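# Lift one staple stick out and set it down

## Task

Remove a single stick of staples from the staple box and place it on the table with its legs pointing down, at a good distance from both the box's tray and its sleeve.

## Robot and tools

Robot: two arms, left_arm and right_arm, each with a parallel two-finger gripper and a wrist camera. The URDF roots sit at left_arm (-0.024, +0.350, 0) m, quat_wxyz (+1.000, 0, 0, +0.031), and right_arm (+0.031, -0.281, 0) m, quat_wxyz (+1.000, 0, 0, -0.008). A camera stand is fixed behind the arms. Loose objects may get an occasional small shove from outside.

Frames. Scene frame: origin at table-top height, halfway between the nominal bases, +z up, +x forward over the table, left_arm on the +y side (arm names do not match image sides). Fixed cameras and the table use the scene frame. Each arm reports its hand pose, velocities, targets and wrist-camera pose in its own base frame. Motion offsets are along the axes of that arm's current Hand target. Gripper axes: fingers point along +z, they open and close along y. end_effector_position is the point between the pads, roughly 1 cm short of the fingertips. Reported pose can be off by a few centimetres, more when stretched out.

Row format (shared by execute_actions and move): 14 numbers, each in [-1, 1]: left_arm dx, dy, dz, rx, ry, rz, opening, then right_arm in the same order. Always give all 14 even if one arm stays put. dx..rz are an offset (not a pose) from that arm's Hand target at the start of the call or action; 1.0 equals 0.6 m or 180 degrees; rx, ry, rz form a single rotation vector. Opening is absolute: +1 fully open (0.094 m), -1 shut. Sending six zeros re-requests the current Hand target; a 0 in the opening slot is itself a command, so repeat the present opening to keep it.

execute_actions(actions, cameras): actions is a list of actions; each action is a list of up to 15 rows, one per 1/30 s step; a short action repeats its last row to fill 15 steps. Every row in an action counts from that action's start pose, not from the previous row; each new action starts from the new Hand target, so the same offset again moves further. An empty actions list returns state plus images from all cameras. cameras: list of names, ["all"], [] or null.

move(target, speed, blend, opening_speed, grip_force, blocking, cameras): straight-line paths for both grippers. target is one 14-number row or a list of up to 15 rows; all rows are offsets from the same starting Hand targets. speed: m/s, 0.002 to 2.9, default 0.25 (turning capped at twice that in rad/s); one value or one per target. blend: metres of corner rounding per target, 0 means stop at each. opening_speed: rate on the -1..+1 scale per second, at least 0.2; use it to close gently. grip_force: newtons per finger pad, 10 to 50, one value or one per arm; it persists; lower forces close slowly. blocking=false returns after about 0.5 s while the move continues. Paths ignore obstacles and the other arm; faster moves lag, stray and hit harder. Opening changes at a later target are applied on arrival. The result adds a "move:" line: done, off_target, moving, held or fault, plus limits=paced (pose clipped) or limits=held (steps withheld).

wait(seconds 0 to 10, cameras): lets time pass while commands hold. stop(cameras): brakes a running move. zoom_image(camera, region): camera is cam_head_left, cam_head_right, cam_left_wrist or cam_right_wrist (all 896x504); region [x0, y0, x1, y1] in pixels from the top-left, at most 504 by 504, only on the newest images. read_manual(section="licences") gives licence text only. finished_scene(scene) ends the current scene, with its number; call nothing after it in that reply.

Results: Hand target is the last commanded pose after clipping, the base for next offsets; end_effector_position and end_effector_quat_wxyz are measured. The gripper may rest a few centimetres short from friction or load; waiting does not fix that, but a new command (even zeros) or sending the remaining gap as an offset does. Each step, commanded orientation is limited to 40 degrees from the measured one. grip_measured uses the opening scale (slightly wide when empty, a bit narrower than a squeezed part); the last Joint positions number per arm is the opening in metres. grip_effort_nm is motor effort, negative closing; it is not pad force and keeps some residue at rest. Joint torques include gravity and have offsets; 1-3 wrap at ±28 N m. Joint velocities may read "within noise". Tool commands lists current commands. Step readings appear only for execute_actions. Motor temperatures: MOTOR HOT at 75 °C; at 90 °C that arm folds and goes idle; at 100 °C it drops.

Avoid: dropping the stick or releasing it while moving, fast impacts with the box or table, pressing one arm against the other or closing a gripper on the other's fingers, loading a wrist camera cable, anything leaving the table, routing paths near an arm's own base, and pushing toward unreachable poses (heat). A blocked arm keeps pushing; command its target back behind the gripper to relieve it. To release, command an opening well above grip_measured. The stick must end legs-down and stay put after the robot lets go.

Each tool is called after "Emit:" as name(argument=value, ...) on one line, values as JSON.

## Session

Emit:
execute_actions(actions=[])

Scene clock: 0.00 s.
left_arm: end_effector_position=(+0.4087, +0.0019, +0.1178) grip_measured=+1.000 grip_effort_nm=n/a end_effector_quat_wxyz=(+0.605, -0.024, +0.794, +0.057) | right_arm: end_effector_position=(+0.4034, -0.0187, +0.1146) grip_measured=+1.000 grip_effort_nm=n/a end_effector_quat_wxyz=(+0.604, +0.053, +0.789, -0.101)
Joint positions: left_arm=[-0.088 1.546 0.4 0.876 -0.205 0.008 0.094] | right_arm=[0.088 1.567 0.381 0.921 0.311 -0.016 0.094]
Joint velocities: within noise
Joint torques (N m): no reading
Motor temperatures (°C): left_arm=[31 35 36 32 31 33 28] | right_arm=[33 36 41 37 30 30 31]
Heat: left arm: 36 °C; right arm: 41 °C.
Hand target: left_arm +0.4101, +0.0019, +0.1216; +0.608, -0.025, +0.791, +0.057 | right_arm +0.4055, -0.0188, +0.1209; +0.611, +0.055, +0.783, -0.101
Tool commands: left_gripper/opening=+1.0 right_gripper/opening=+1.0

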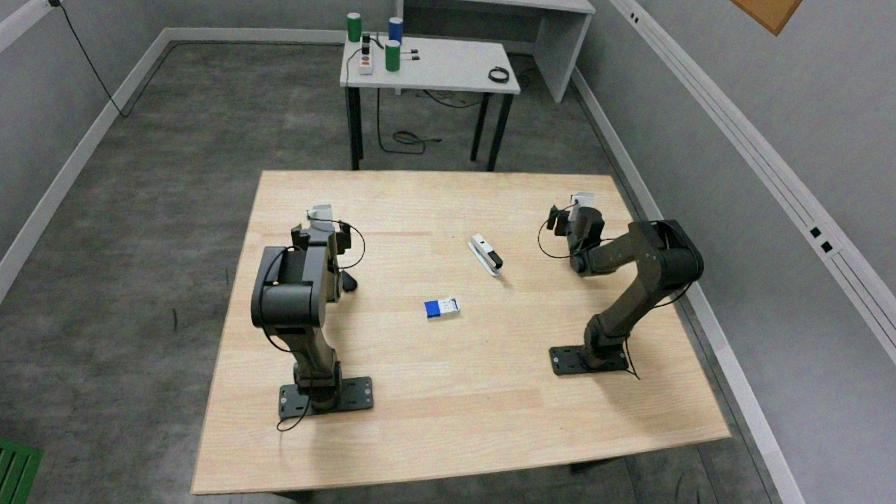

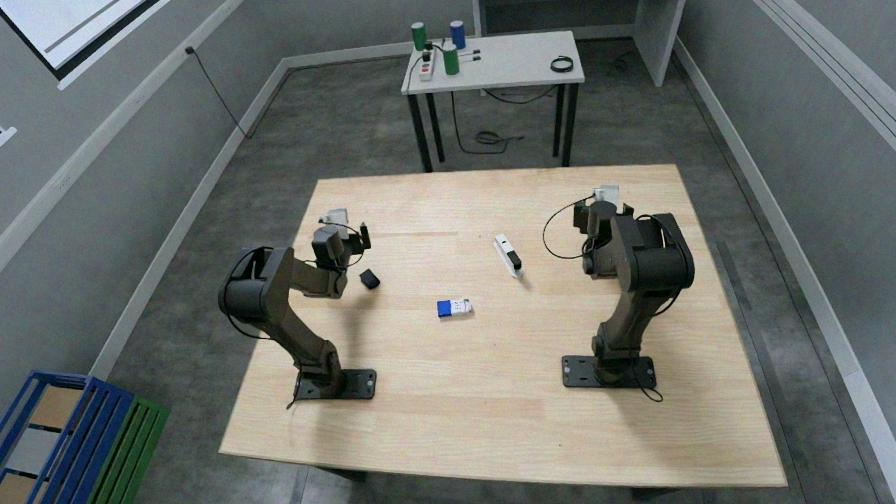

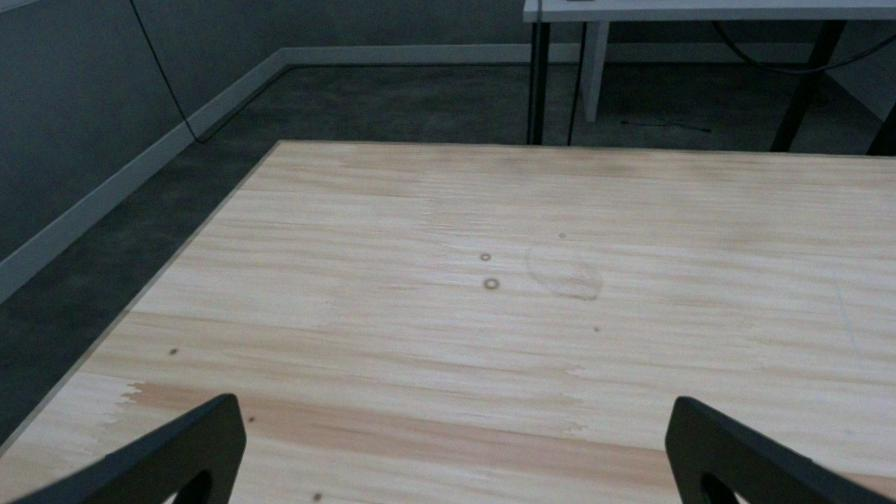

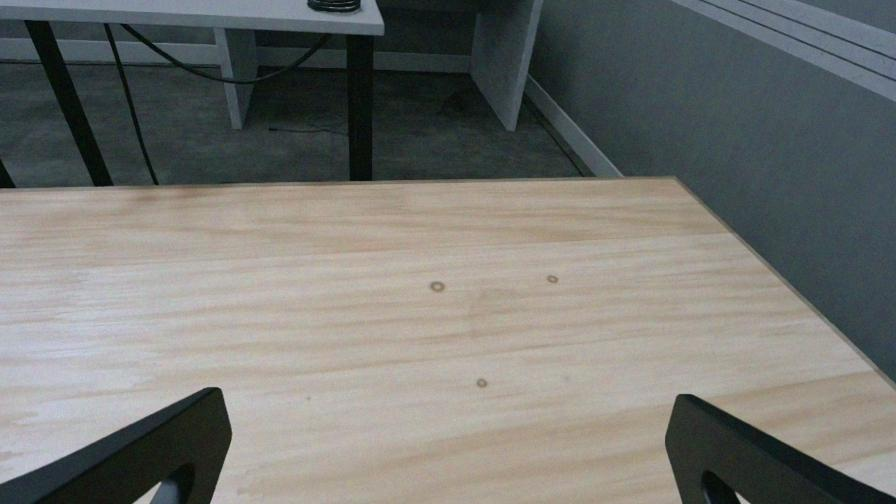

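Emit:
zoom_image(camera="cam_head_left", region=[405, 280, 485, 330])

Emit:
zoom_image(camera="cam_head_right", region=[415, 280, 495, 330])

Scaled by 6.300.

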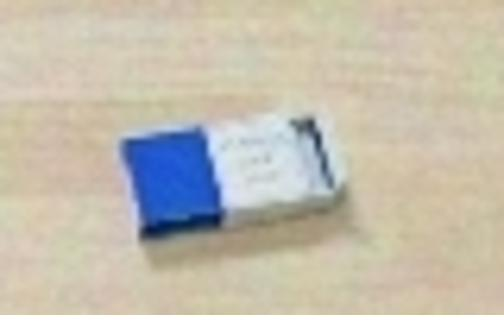

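Scaled by 6.300.

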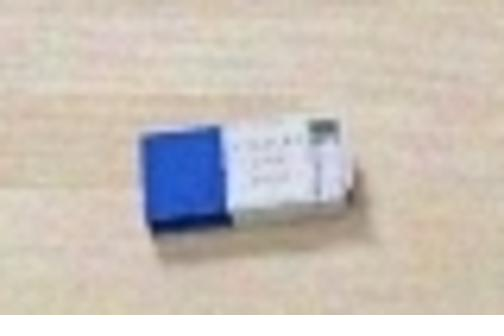

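Emit:
move(target=[0,0,0,0,0,0,1,0.143,0.393,-0.610,-0.427,0.120,-0.213,1], cameras=["all"])

Scene clock: 13.13 s.
left_arm: end_effector_position=(+0.4087, +0.0019, +0.1178) grip_measured=+1.000 grip_effort_nm=-0.01 end_effector_quat_wxyz=(+0.605, -0.024, +0.794, +0.057) | right_arm: end_effector_position=(+0.0874, +0.2796, +0.0892) grip_measured=+1.000 grip_effort_nm=0.00 end_effector_quat_wxyz=(+0.297, -0.555, +0.748, +0.212)
Joint positions: left_arm=[-0.088 1.546 0.4 0.876 -0.205 0.008 0.094] | right_arm=[1.269 1.013 0.494 -0.305 0.008 -0.011 0.094]
Joint torques (N m): left_arm=[0.02 -5.3 5.82 1.44 -0.06 0] | right_arm=[0.54 -1.81 8.44 2.05 -0.1 0.07]
Heat: left arm: 37 °C; right arm: 42 °C.
Hand target: left_arm +0.4101, +0.0019, +0.1216; +0.608, -0.025, +0.791, +0.057 | right_arm +0.0871, +0.2899, +0.1020; +0.307, -0.551, +0.742, +0.228
Off the commanded pose: left_arm 0.004 m, 1 deg | right_arm 0.016 m, 2 deg.
move: off_target (right_arm)

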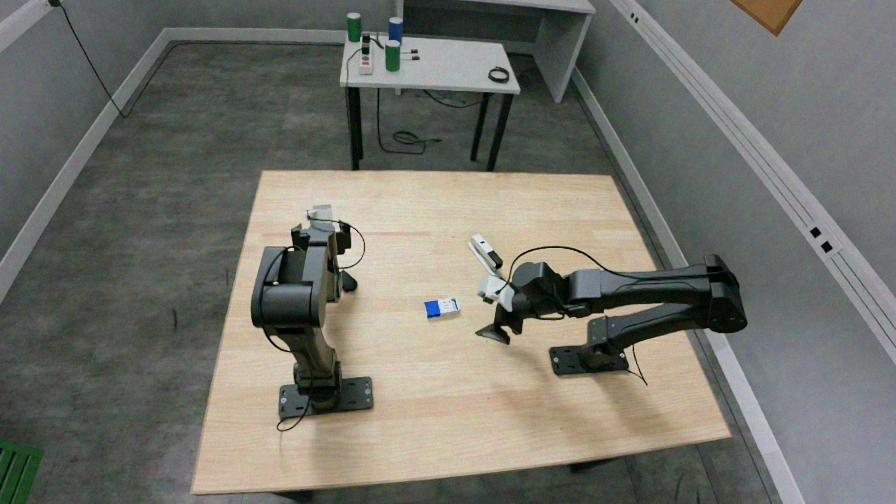

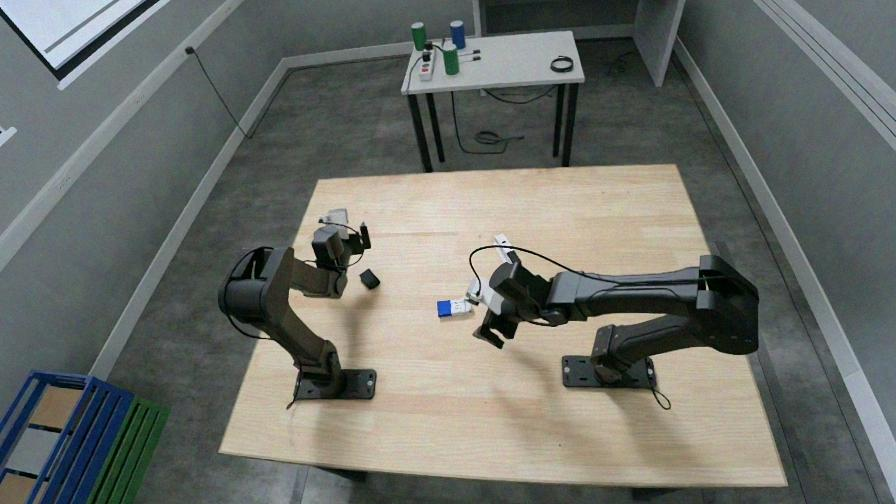

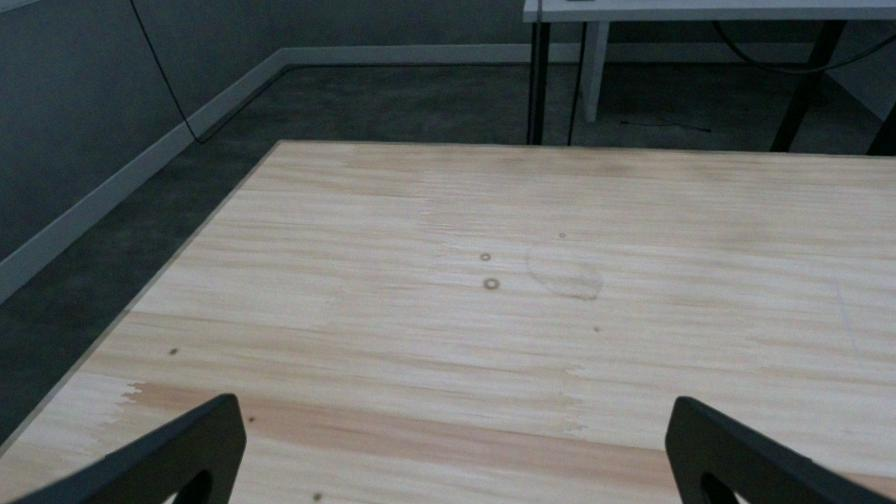

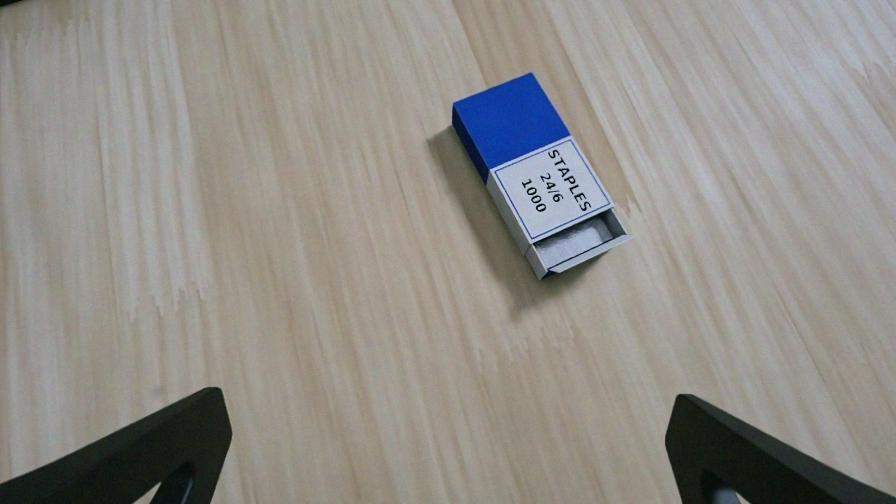

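Emit:
zoom_image(camera="cam_right_wrist", region=[430, 60, 650, 290])

Scaled by 2.191.

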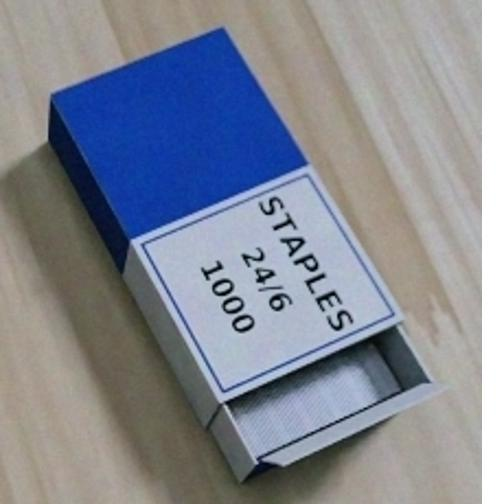

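Emit:
move(target=[0.120,-0.252,-0.371,0.472,0.093,0.227,1,0.030,-0.155,-0.021,-0.097,-0.028,-0.089,1], cameras=["all"])

Scene clock: 28.20 s.
left_arm: end_effector_position=(+0.1901, -0.1683, +0.0896) grip_measured=+1.000 grip_effort_nm=-0.01 end_effector_quat_wxyz=(+0.295, +0.623, +0.665, -0.288) | right_arm: end_effector_position=(+0.1664, +0.2383, +0.0897) grip_measured=+1.000 grip_effort_nm=0.00 end_effector_quat_wxyz=(-0.273, +0.677, -0.610, -0.309)
Joint positions: left_arm=[-0.182 1.242 0.629 -0.707 0.821 1.212 0.094] | right_arm=[0.514 1.3 0.652 -0.506 -0.764 -0.991 0.094]
Joint torques (N m): left_arm=[-0.43 -2.26 9.11 0.33 0.59 0.09] | right_arm=[-0.51 -3.21 7.66 1.13 -0.55 -0.09]
Motor temperatures (°C): left_arm=[31 35 38 37 31 32 28] | right_arm=[33 36 43 40 30 30 31]
Heat: left arm: 38 °C; right arm: 43 °C.
Hand target: left_arm +0.1943, -0.1729, +0.0995; +0.304, +0.627, +0.655, -0.293 | right_arm +0.1698, +0.2421, +0.0981; -0.280, +0.678, -0.602, -0.316
Off the commanded pose: left_arm 0.012 m, 2 deg | right_arm 0.010 m, 2 deg.
move: off_target (left_arm)

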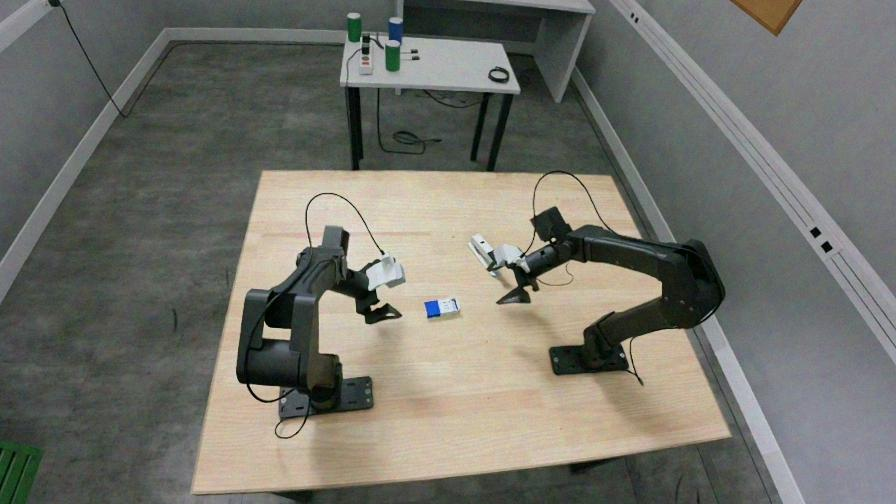

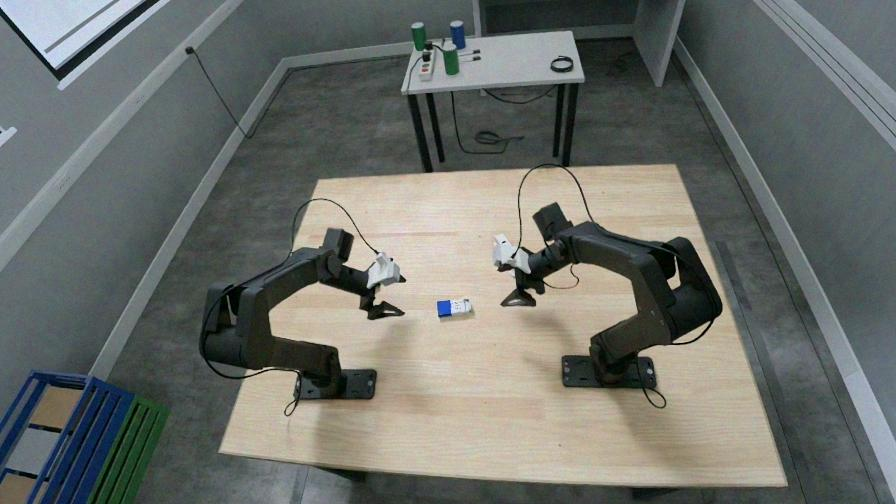

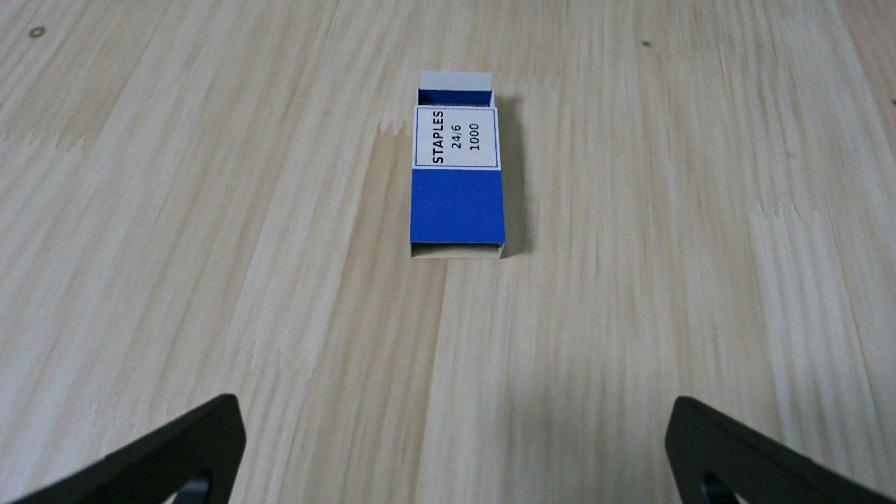

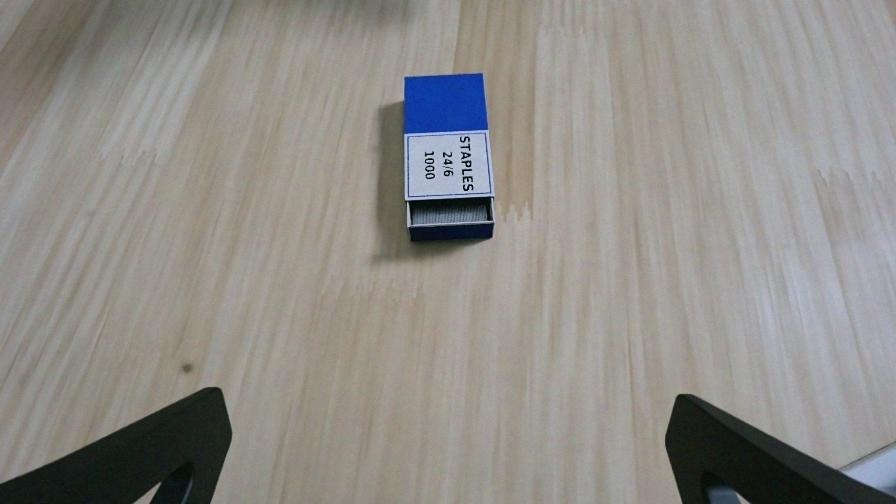

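Emit:
move(target=[0,0,0.14,0,0,0,0.4,0,0,0.138,0,0,0,0.4], cameras=["all"], speed=0.12)

Scene clock: 34.07 s.
left_arm: end_effector_position=(+0.2041, -0.2377, +0.0521) grip_measured=+0.401 grip_effort_nm=-0.08 end_effector_quat_wxyz=(+0.313, +0.627, +0.653, -0.286) | right_arm: end_effector_position=(+0.1654, +0.3048, +0.0484) grip_measured=+0.402 grip_effort_nm=-0.11 end_effector_quat_wxyz=(-0.285, +0.679, -0.600, -0.312)
Joint positions: left_arm=[-0.476 1.423 0.534 -0.128 0.719 0.841 0.066] | right_arm=[0.745 1.537 0.604 -0.02 -0.664 -0.73 0.066]
Joint torques (N m): left_arm=[-0.51 -3.45 4.03 0.88 0.36 -0.02] | right_arm=[0.54 -4.64 4.75 1.75 -0.3 0.1]
Heat: left arm: 38 °C; right arm: 43 °C.
Hand target: left_arm +0.1969, -0.2371, +0.0455; +0.304, +0.627, +0.655, -0.293 | right_arm +0.1624, +0.3051, +0.0449; -0.281, +0.678, -0.602, -0.316
Off the commanded pose: left_arm 0.010 m, 1 deg | right_arm 0.005 m, 1 deg.
move: done

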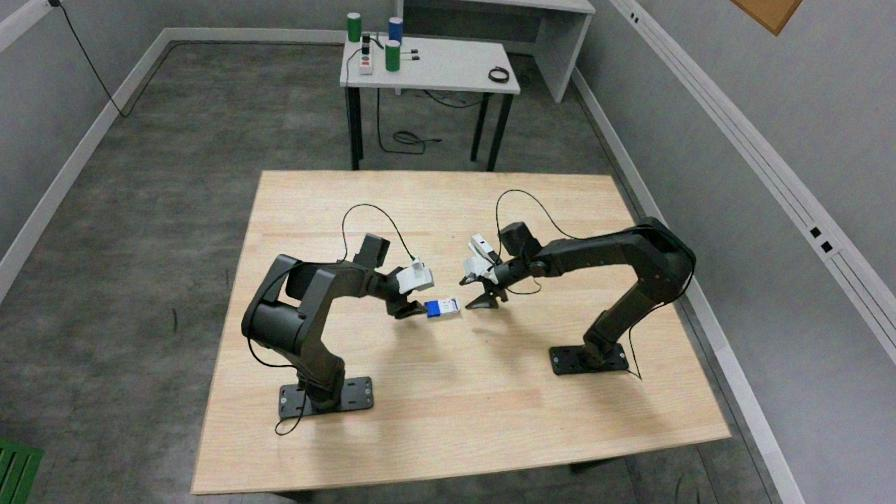

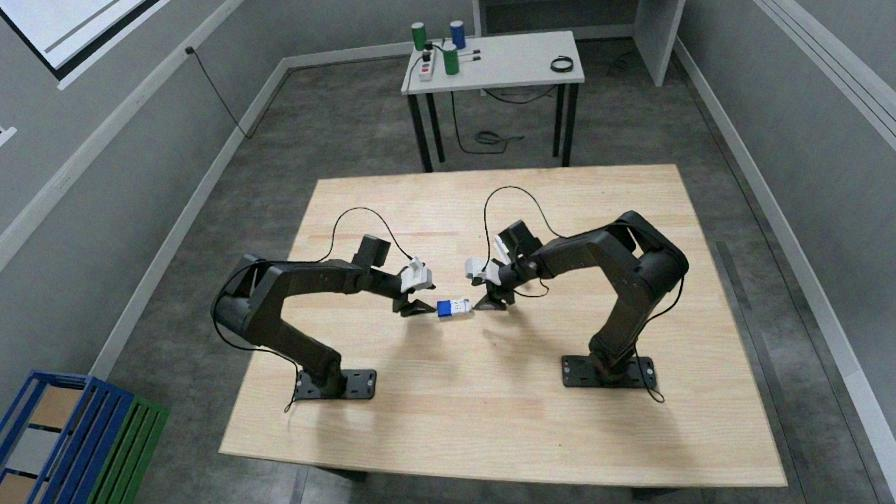

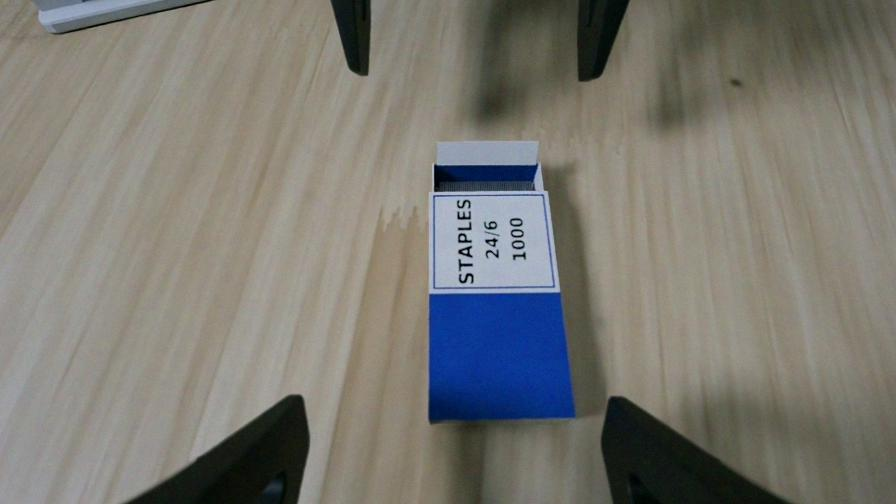

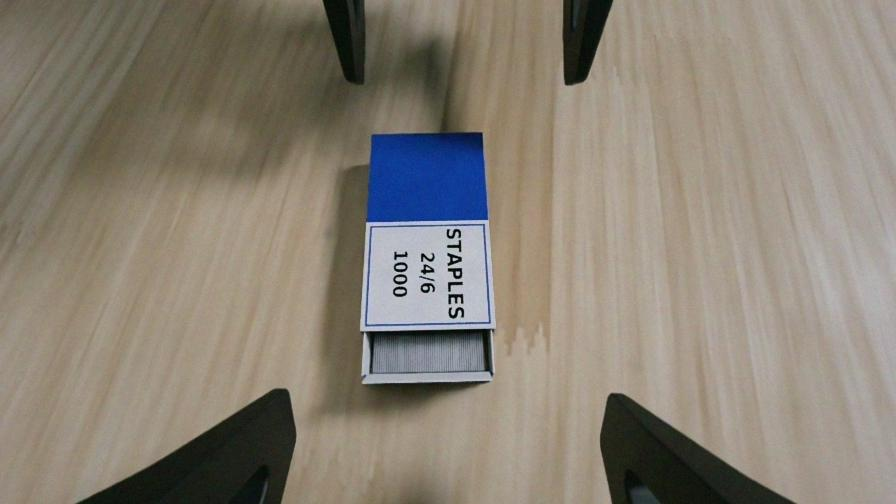

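Emit:
move(target=[0.0265,-0.0233,0,0,0,0,0.4,0.0195,0.0112,0,0,0,0,0.4], cameras=["cam_left_wrist","cam_right_wrist"], speed=0.1)

Scene clock: 39.23 s.
left_arm: end_effector_position=(+0.1851, -0.2279, +0.0306) grip_measured=+0.401 grip_effort_nm=-0.08 end_effector_quat_wxyz=(+0.296, +0.625, +0.661, -0.291) | right_arm: end_effector_position=(+0.1569, +0.2971, +0.0364) grip_measured=+0.402 grip_effort_nm=-0.10 end_effector_quat_wxyz=(-0.279, +0.679, -0.603, -0.313)
Joint positions: left_arm=[-0.476 1.423 0.445 -0.078 0.719 0.841 0.066] | right_arm=[0.745 1.537 0.55 0.021 -0.664 -0.73 0.066]
Joint torques (N m): left_arm=[0.16 -5.42 3.93 0.87 0.42 0.08] | right_arm=[-0.32 -4.9 4.67 1.7 -0.34 -0.02]
Heat: left arm: 38 °C; right arm: 42 °C.
Hand target: left_arm +0.1824, -0.2275, +0.0334; +0.304, +0.627, +0.655, -0.293 | right_arm +0.1566, +0.2968, +0.0359; -0.280, +0.678, -0.602, -0.316
Off the commanded pose: left_arm 0.004 m, 1 deg | right_arm 0.001 m, 0 deg.
move: done
Images, in order (width x height): cam_left_wrist 896x504, cam_right_wrist 896x504.

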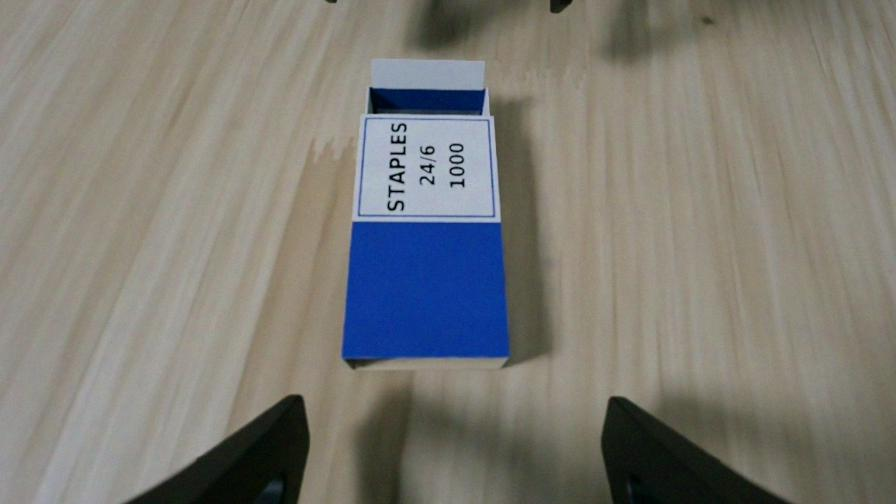

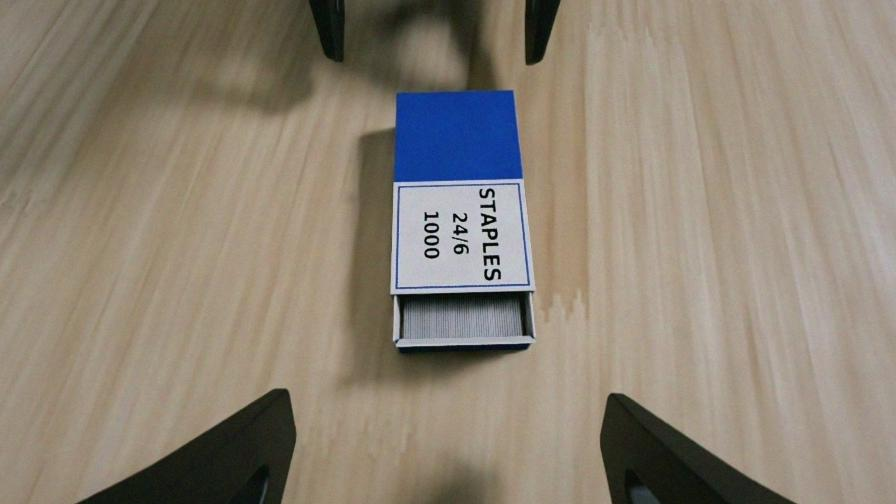

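Emit:
move(target=[-0.0148,0.0123,0.0528,0,0,0,0.4,-0.0037,-0.0077,0.0548,0,0,0,0.4], cameras=["cam_left_wrist","cam_right_wrist"], speed=0.08)

Scene clock: 41.83 s.
left_arm: end_effector_position=(+0.1878, -0.2544, +0.0203) grip_measured=+0.401 grip_effort_nm=-0.08 end_effector_quat_wxyz=(+0.305, +0.627, +0.653, -0.296) | right_arm: end_effector_position=(+0.1550, +0.3177, +0.0141) grip_measured=+0.402 grip_effort_nm=-0.10 end_effector_quat_wxyz=(-0.276, +0.679, -0.604, -0.314)
Joint positions: left_arm=[-0.569 1.532 0.445 0.117 0.686 0.742 0.066] | right_arm=[0.809 1.671 0.557 0.181 -0.628 -0.665 0.066]
Joint torques (N m): left_arm=[-0.5 -3.29 6.35 0.87 0.2 -0.06] | right_arm=[0.57 -4.94 5.93 1.76 -0.27 0.07]
Heat: left arm: 37 °C; right arm: 42 °C.
Hand target: left_arm +0.1910, -0.2571, +0.0198; +0.304, +0.627, +0.655, -0.293 | right_arm +0.1580, +0.3238, +0.0165; -0.280, +0.678, -0.602, -0.316
Off the commanded pose: left_arm 0.004 m, 0 deg | right_arm 0.007 m, 1 deg.
move: done
Images, in order (width x height): cam_left_wrist 896x504, cam_right_wrist 896x504.

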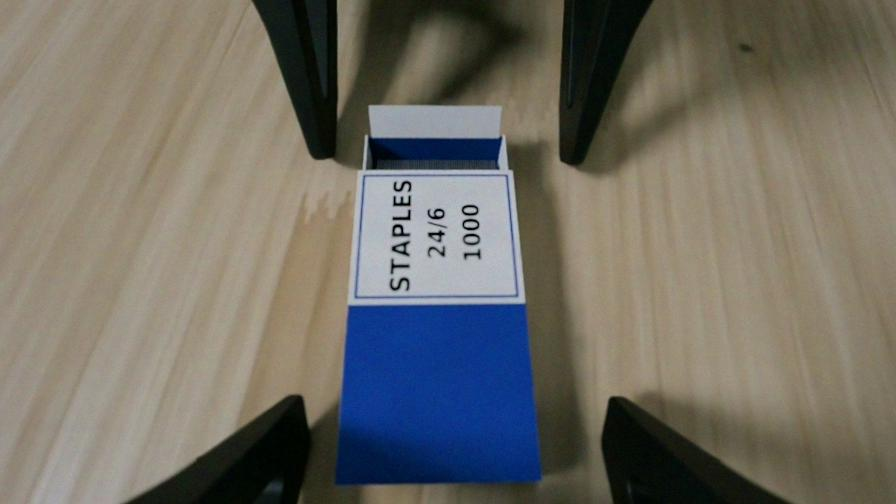

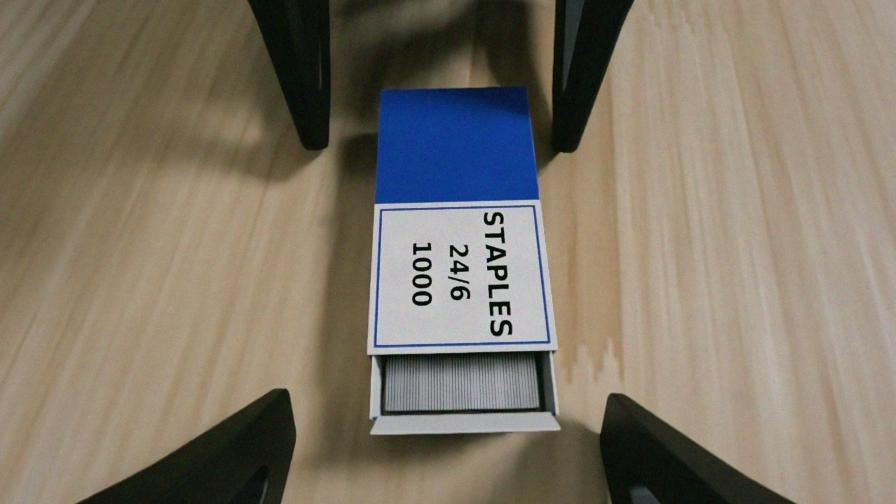

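Emit:
move(target=[0,0,0,0,0,0,-0.18,0,0,0,0,0,0,-0.18], cameras=["cam_left_wrist","cam_right_wrist"], grip_force=12)

Scene clock: 48.50 s.
left_arm: end_effector_position=(+0.1907, -0.2540, +0.0198) grip_measured=-0.165 grip_effort_nm=-0.34 end_effector_quat_wxyz=(+0.308, +0.626, +0.655, -0.289) | right_arm: end_effector_position=(+0.1558, +0.3177, +0.0140) grip_measured=-0.178 grip_effort_nm=-0.10 end_effector_quat_wxyz=(-0.277, +0.678, -0.604, -0.313)
Joint positions: left_arm=[-0.569 1.532 0.445 0.125 0.672 0.739 0.039] | right_arm=[0.809 1.671 0.557 0.183 -0.624 -0.664 0.039]
Joint torques (N m): left_arm=[-0.57 -3.22 6.37 0.8 0.32 -0.04] | right_arm=[0.57 -4.96 5.96 1.75 -0.29 0.07]
Heat: left arm: 37 °C; right arm: 42 °C.
Hand target: left_arm +0.1910, -0.2571, +0.0197; +0.303, +0.627, +0.655, -0.293 | right_arm +0.1580, +0.3238, +0.0165; -0.280, +0.678, -0.602, -0.316
Off the commanded pose: left_arm 0.003 m, 1 deg | right_arm 0.007 m, 1 deg.
grip_force (N): 12, 12
move: done
Images, in order (width x height): cam_left_wrist 896x504, cam_right_wrist 896x504.

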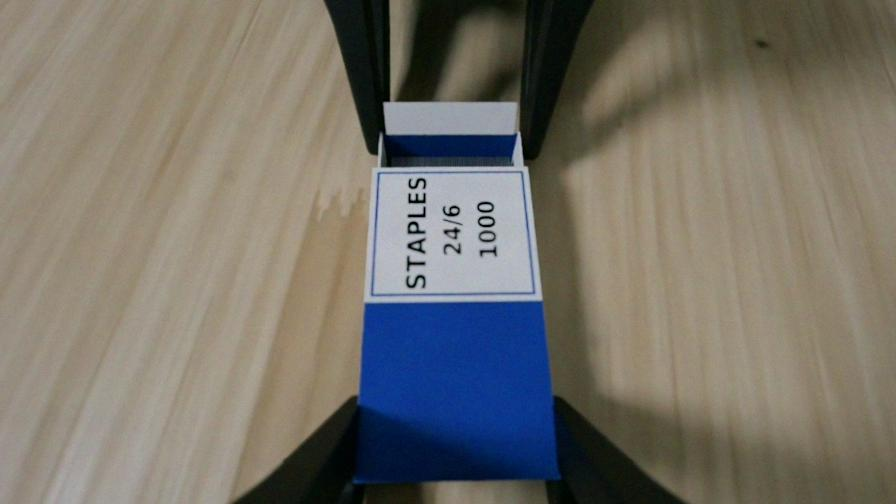

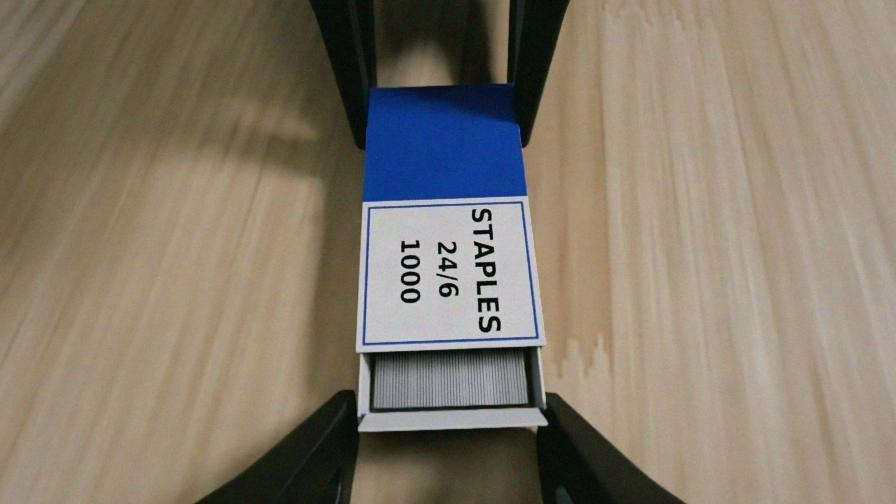

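Emit:
move(target=[[0,0,0,0,0,0,-0.26,0,0,0,0,0,0,-0.28],[0,0,0,0,0,0,-0.26,0.0375,0,-0.0447,0,0,0,-0.28]], cameras=["cam_left_wrist","cam_right_wrist"], speed=0.05)

Scene clock: 51.27 s.
left_arm: end_effector_position=(+0.1912, -0.2540, +0.0199) grip_measured=-0.165 grip_effort_nm=-0.34 end_effector_quat_wxyz=(+0.309, +0.626, +0.656, -0.288) | right_arm: end_effector_position=(+0.1637, +0.2926, +0.0134) grip_measured=-0.233 grip_effort_nm=-0.32 end_effector_quat_wxyz=(-0.281, +0.678, -0.602, -0.315)
Joint positions: left_arm=[-0.569 1.532 0.445 0.126 0.67 0.737 0.039] | right_arm=[0.709 1.638 0.521 0.132 -0.689 -0.765 0.036]
Joint torques (N m): left_arm=[-0.5 -3.26 6.34 0.79 0.33 -0.02] | right_arm=[-0.73 -7.32 4.05 1.33 -0.34 -0.09]
Heat: left arm: 37 °C; right arm: 42 °C.
Hand target: left_arm +0.1909, -0.2572, +0.0197; +0.304, +0.627, +0.655, -0.293 | right_arm +0.1622, +0.2891, +0.0166; -0.281, +0.678, -0.602, -0.316
Off the commanded pose: left_arm 0.003 m, 1 deg | right_arm 0.005 m, 0 deg.
grip_force (N): 12, 12
move: done
Images, in order (width x height): cam_left_wrist 896x504, cam_right_wrist 896x504.

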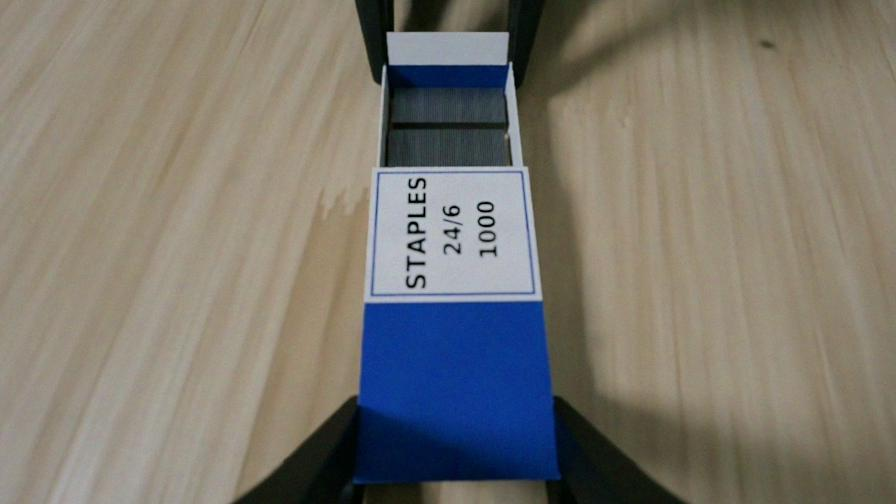

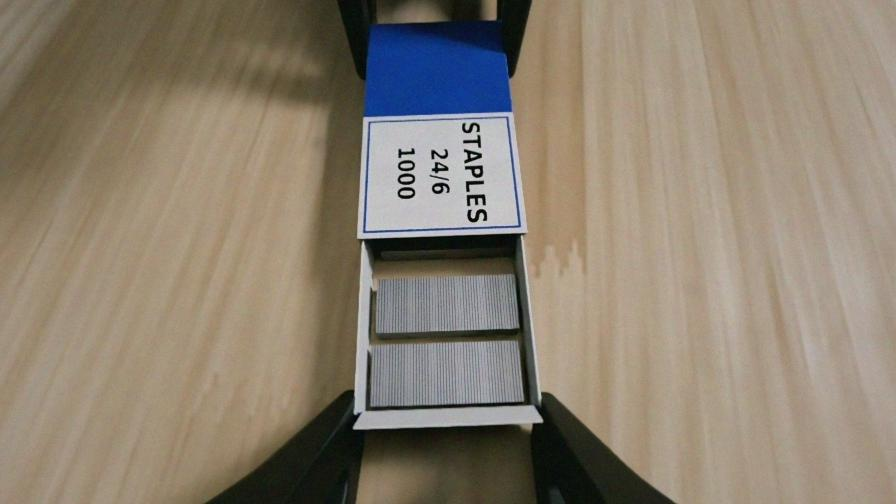

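Emit:
zoom_image(camera="cam_right_wrist", region=[340, 220, 560, 440])

Scaled by 2.291.

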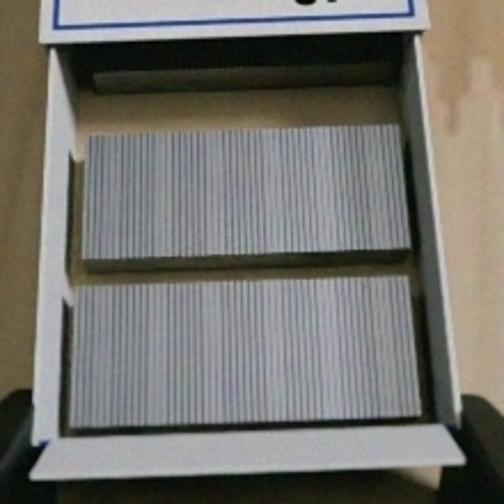

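Emit:
move(target=[0,0,0,0,0,0,-0.26,0.0182,0,-0.0217,0,0,0,-0.28], cameras=["cam_left_wrist","cam_right_wrist"], speed=0.05)

Emit:
zoom_image(camera="cam_right_wrist", region=[330, 160, 570, 440])

Emit:
zoom_image(camera="cam_left_wrist", region=[350, 0, 550, 180])

Scene clock: 57.27 s.
left_arm: end_effector_position=(+0.1912, -0.2540, +0.0199) grip_measured=-0.165 grip_effort_nm=-0.34 end_effector_quat_wxyz=(+0.309, +0.626, +0.656, -0.288) | right_arm: end_effector_position=(+0.1663, +0.2751, +0.0130) grip_measured=-0.233 grip_effort_nm=-0.32 end_effector_quat_wxyz=(-0.280, +0.678, -0.603, -0.314)
Joint positions: left_arm=[-0.569 1.532 0.445 0.126 0.67 0.737 0.039] | right_arm=[0.645 1.608 0.499 0.076 -0.718 -0.835 0.036]
Joint torques (N m): left_arm=[-0.51 -3.26 6.35 0.79 0.34 -0.02] | right_arm=[-0.7 -6.97 4.05 1.24 -0.39 -0.08]
Heat: left arm: 37 °C; right arm: 42 °C.
Hand target: left_arm +0.1909, -0.2572, +0.0197; +0.304, +0.627, +0.655, -0.293 | right_arm +0.1641, +0.2722, +0.0165; -0.280, +0.678, -0.602, -0.316
Off the commanded pose: left_arm 0.003 m, 1 deg | right_arm 0.005 m, 0 deg.
grip_force (N): 12, 12
move: done
Images, in order (width x height): cam_left_wrist 896x504, cam_right_wrist 896x504.

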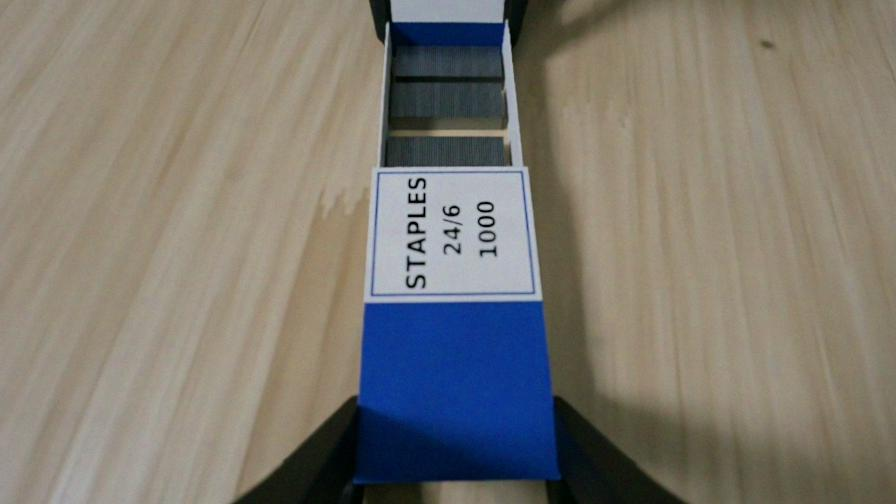

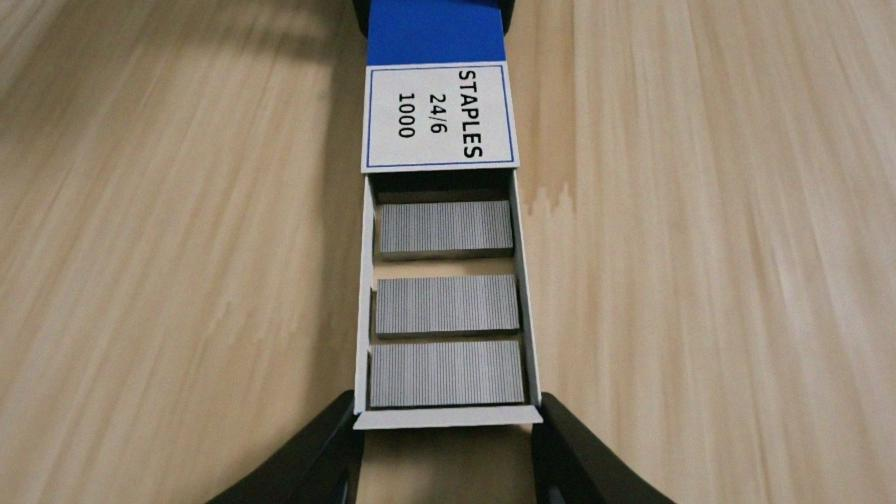

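Scaled by 1.800.

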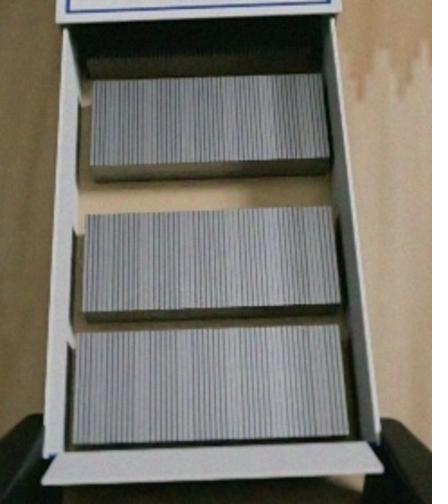

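Scaled by 2.520.

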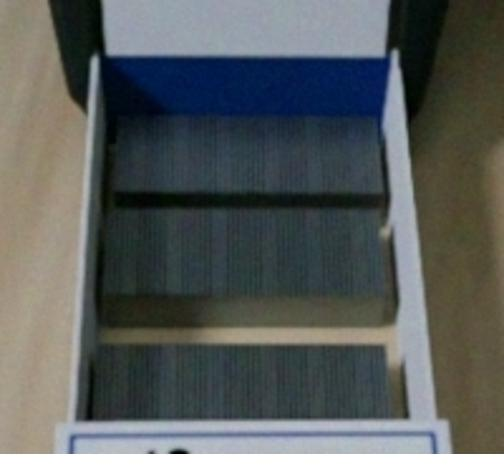

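Emit:
move(target=[0,0,0,0,0,0,-0.26,0.0107,0,-0.0128,0,0,0,-0.28], cameras=["cam_left_wrist","cam_right_wrist"], speed=0.05)

Emit:
zoom_image(camera="cam_right_wrist", region=[330, 160, 570, 440])

Scene clock: 63.23 s.
left_arm: end_effector_position=(+0.1912, -0.2540, +0.0199) grip_measured=-0.165 grip_effort_nm=-0.34 end_effector_quat_wxyz=(+0.309, +0.626, +0.656, -0.288) | right_arm: end_effector_position=(+0.1681, +0.2648, +0.0129) grip_measured=-0.233 grip_effort_nm=-0.32 end_effector_quat_wxyz=(-0.280, +0.678, -0.604, -0.313)
Joint positions: left_arm=[-0.569 1.532 0.445 0.126 0.67 0.737 0.039] | right_arm=[0.606 1.592 0.491 0.038 -0.736 -0.881 0.036]
Joint torques (N m): left_arm=[-0.5 -3.3 6.35 0.79 0.33 -0.02] | right_arm=[-0.68 -6.83 4.01 1.2 -0.42 -0.1]
Heat: left arm: 37 °C; right arm: 42 °C.
Hand target: left_arm +0.1909, -0.2572, +0.0197; +0.304, +0.627, +0.655, -0.293 | right_arm +0.1654, +0.2623, +0.0166; -0.281, +0.678, -0.602, -0.316
Off the commanded pose: left_arm 0.003 m, 1 deg | right_arm 0.005 m, 0 deg.
grip_force (N): 12, 12
move: done
Images, in order (width x height): cam_left_wrist 896x504, cam_right_wrist 896x504.

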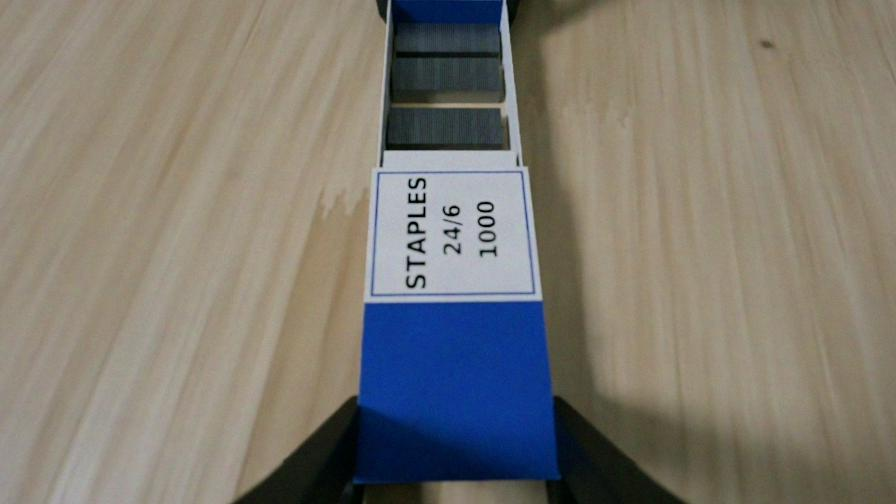

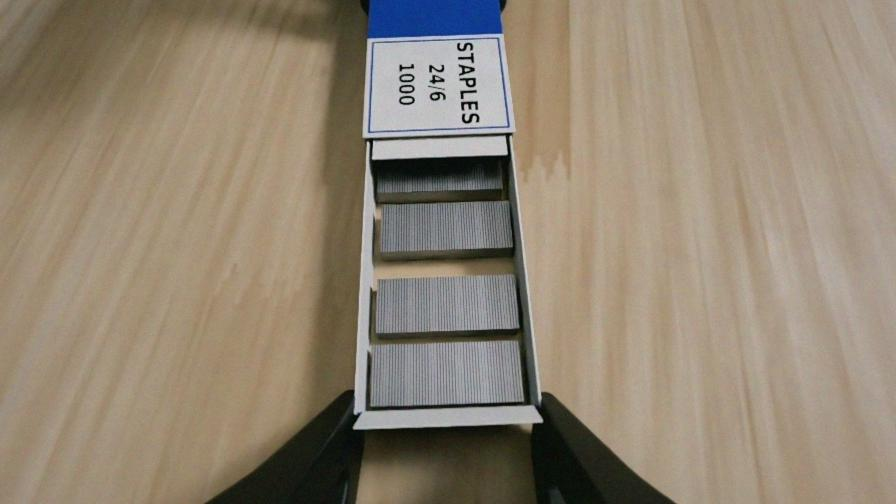

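Scaled by 1.800.

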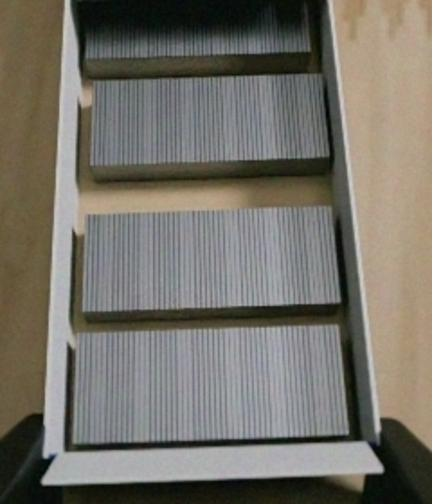

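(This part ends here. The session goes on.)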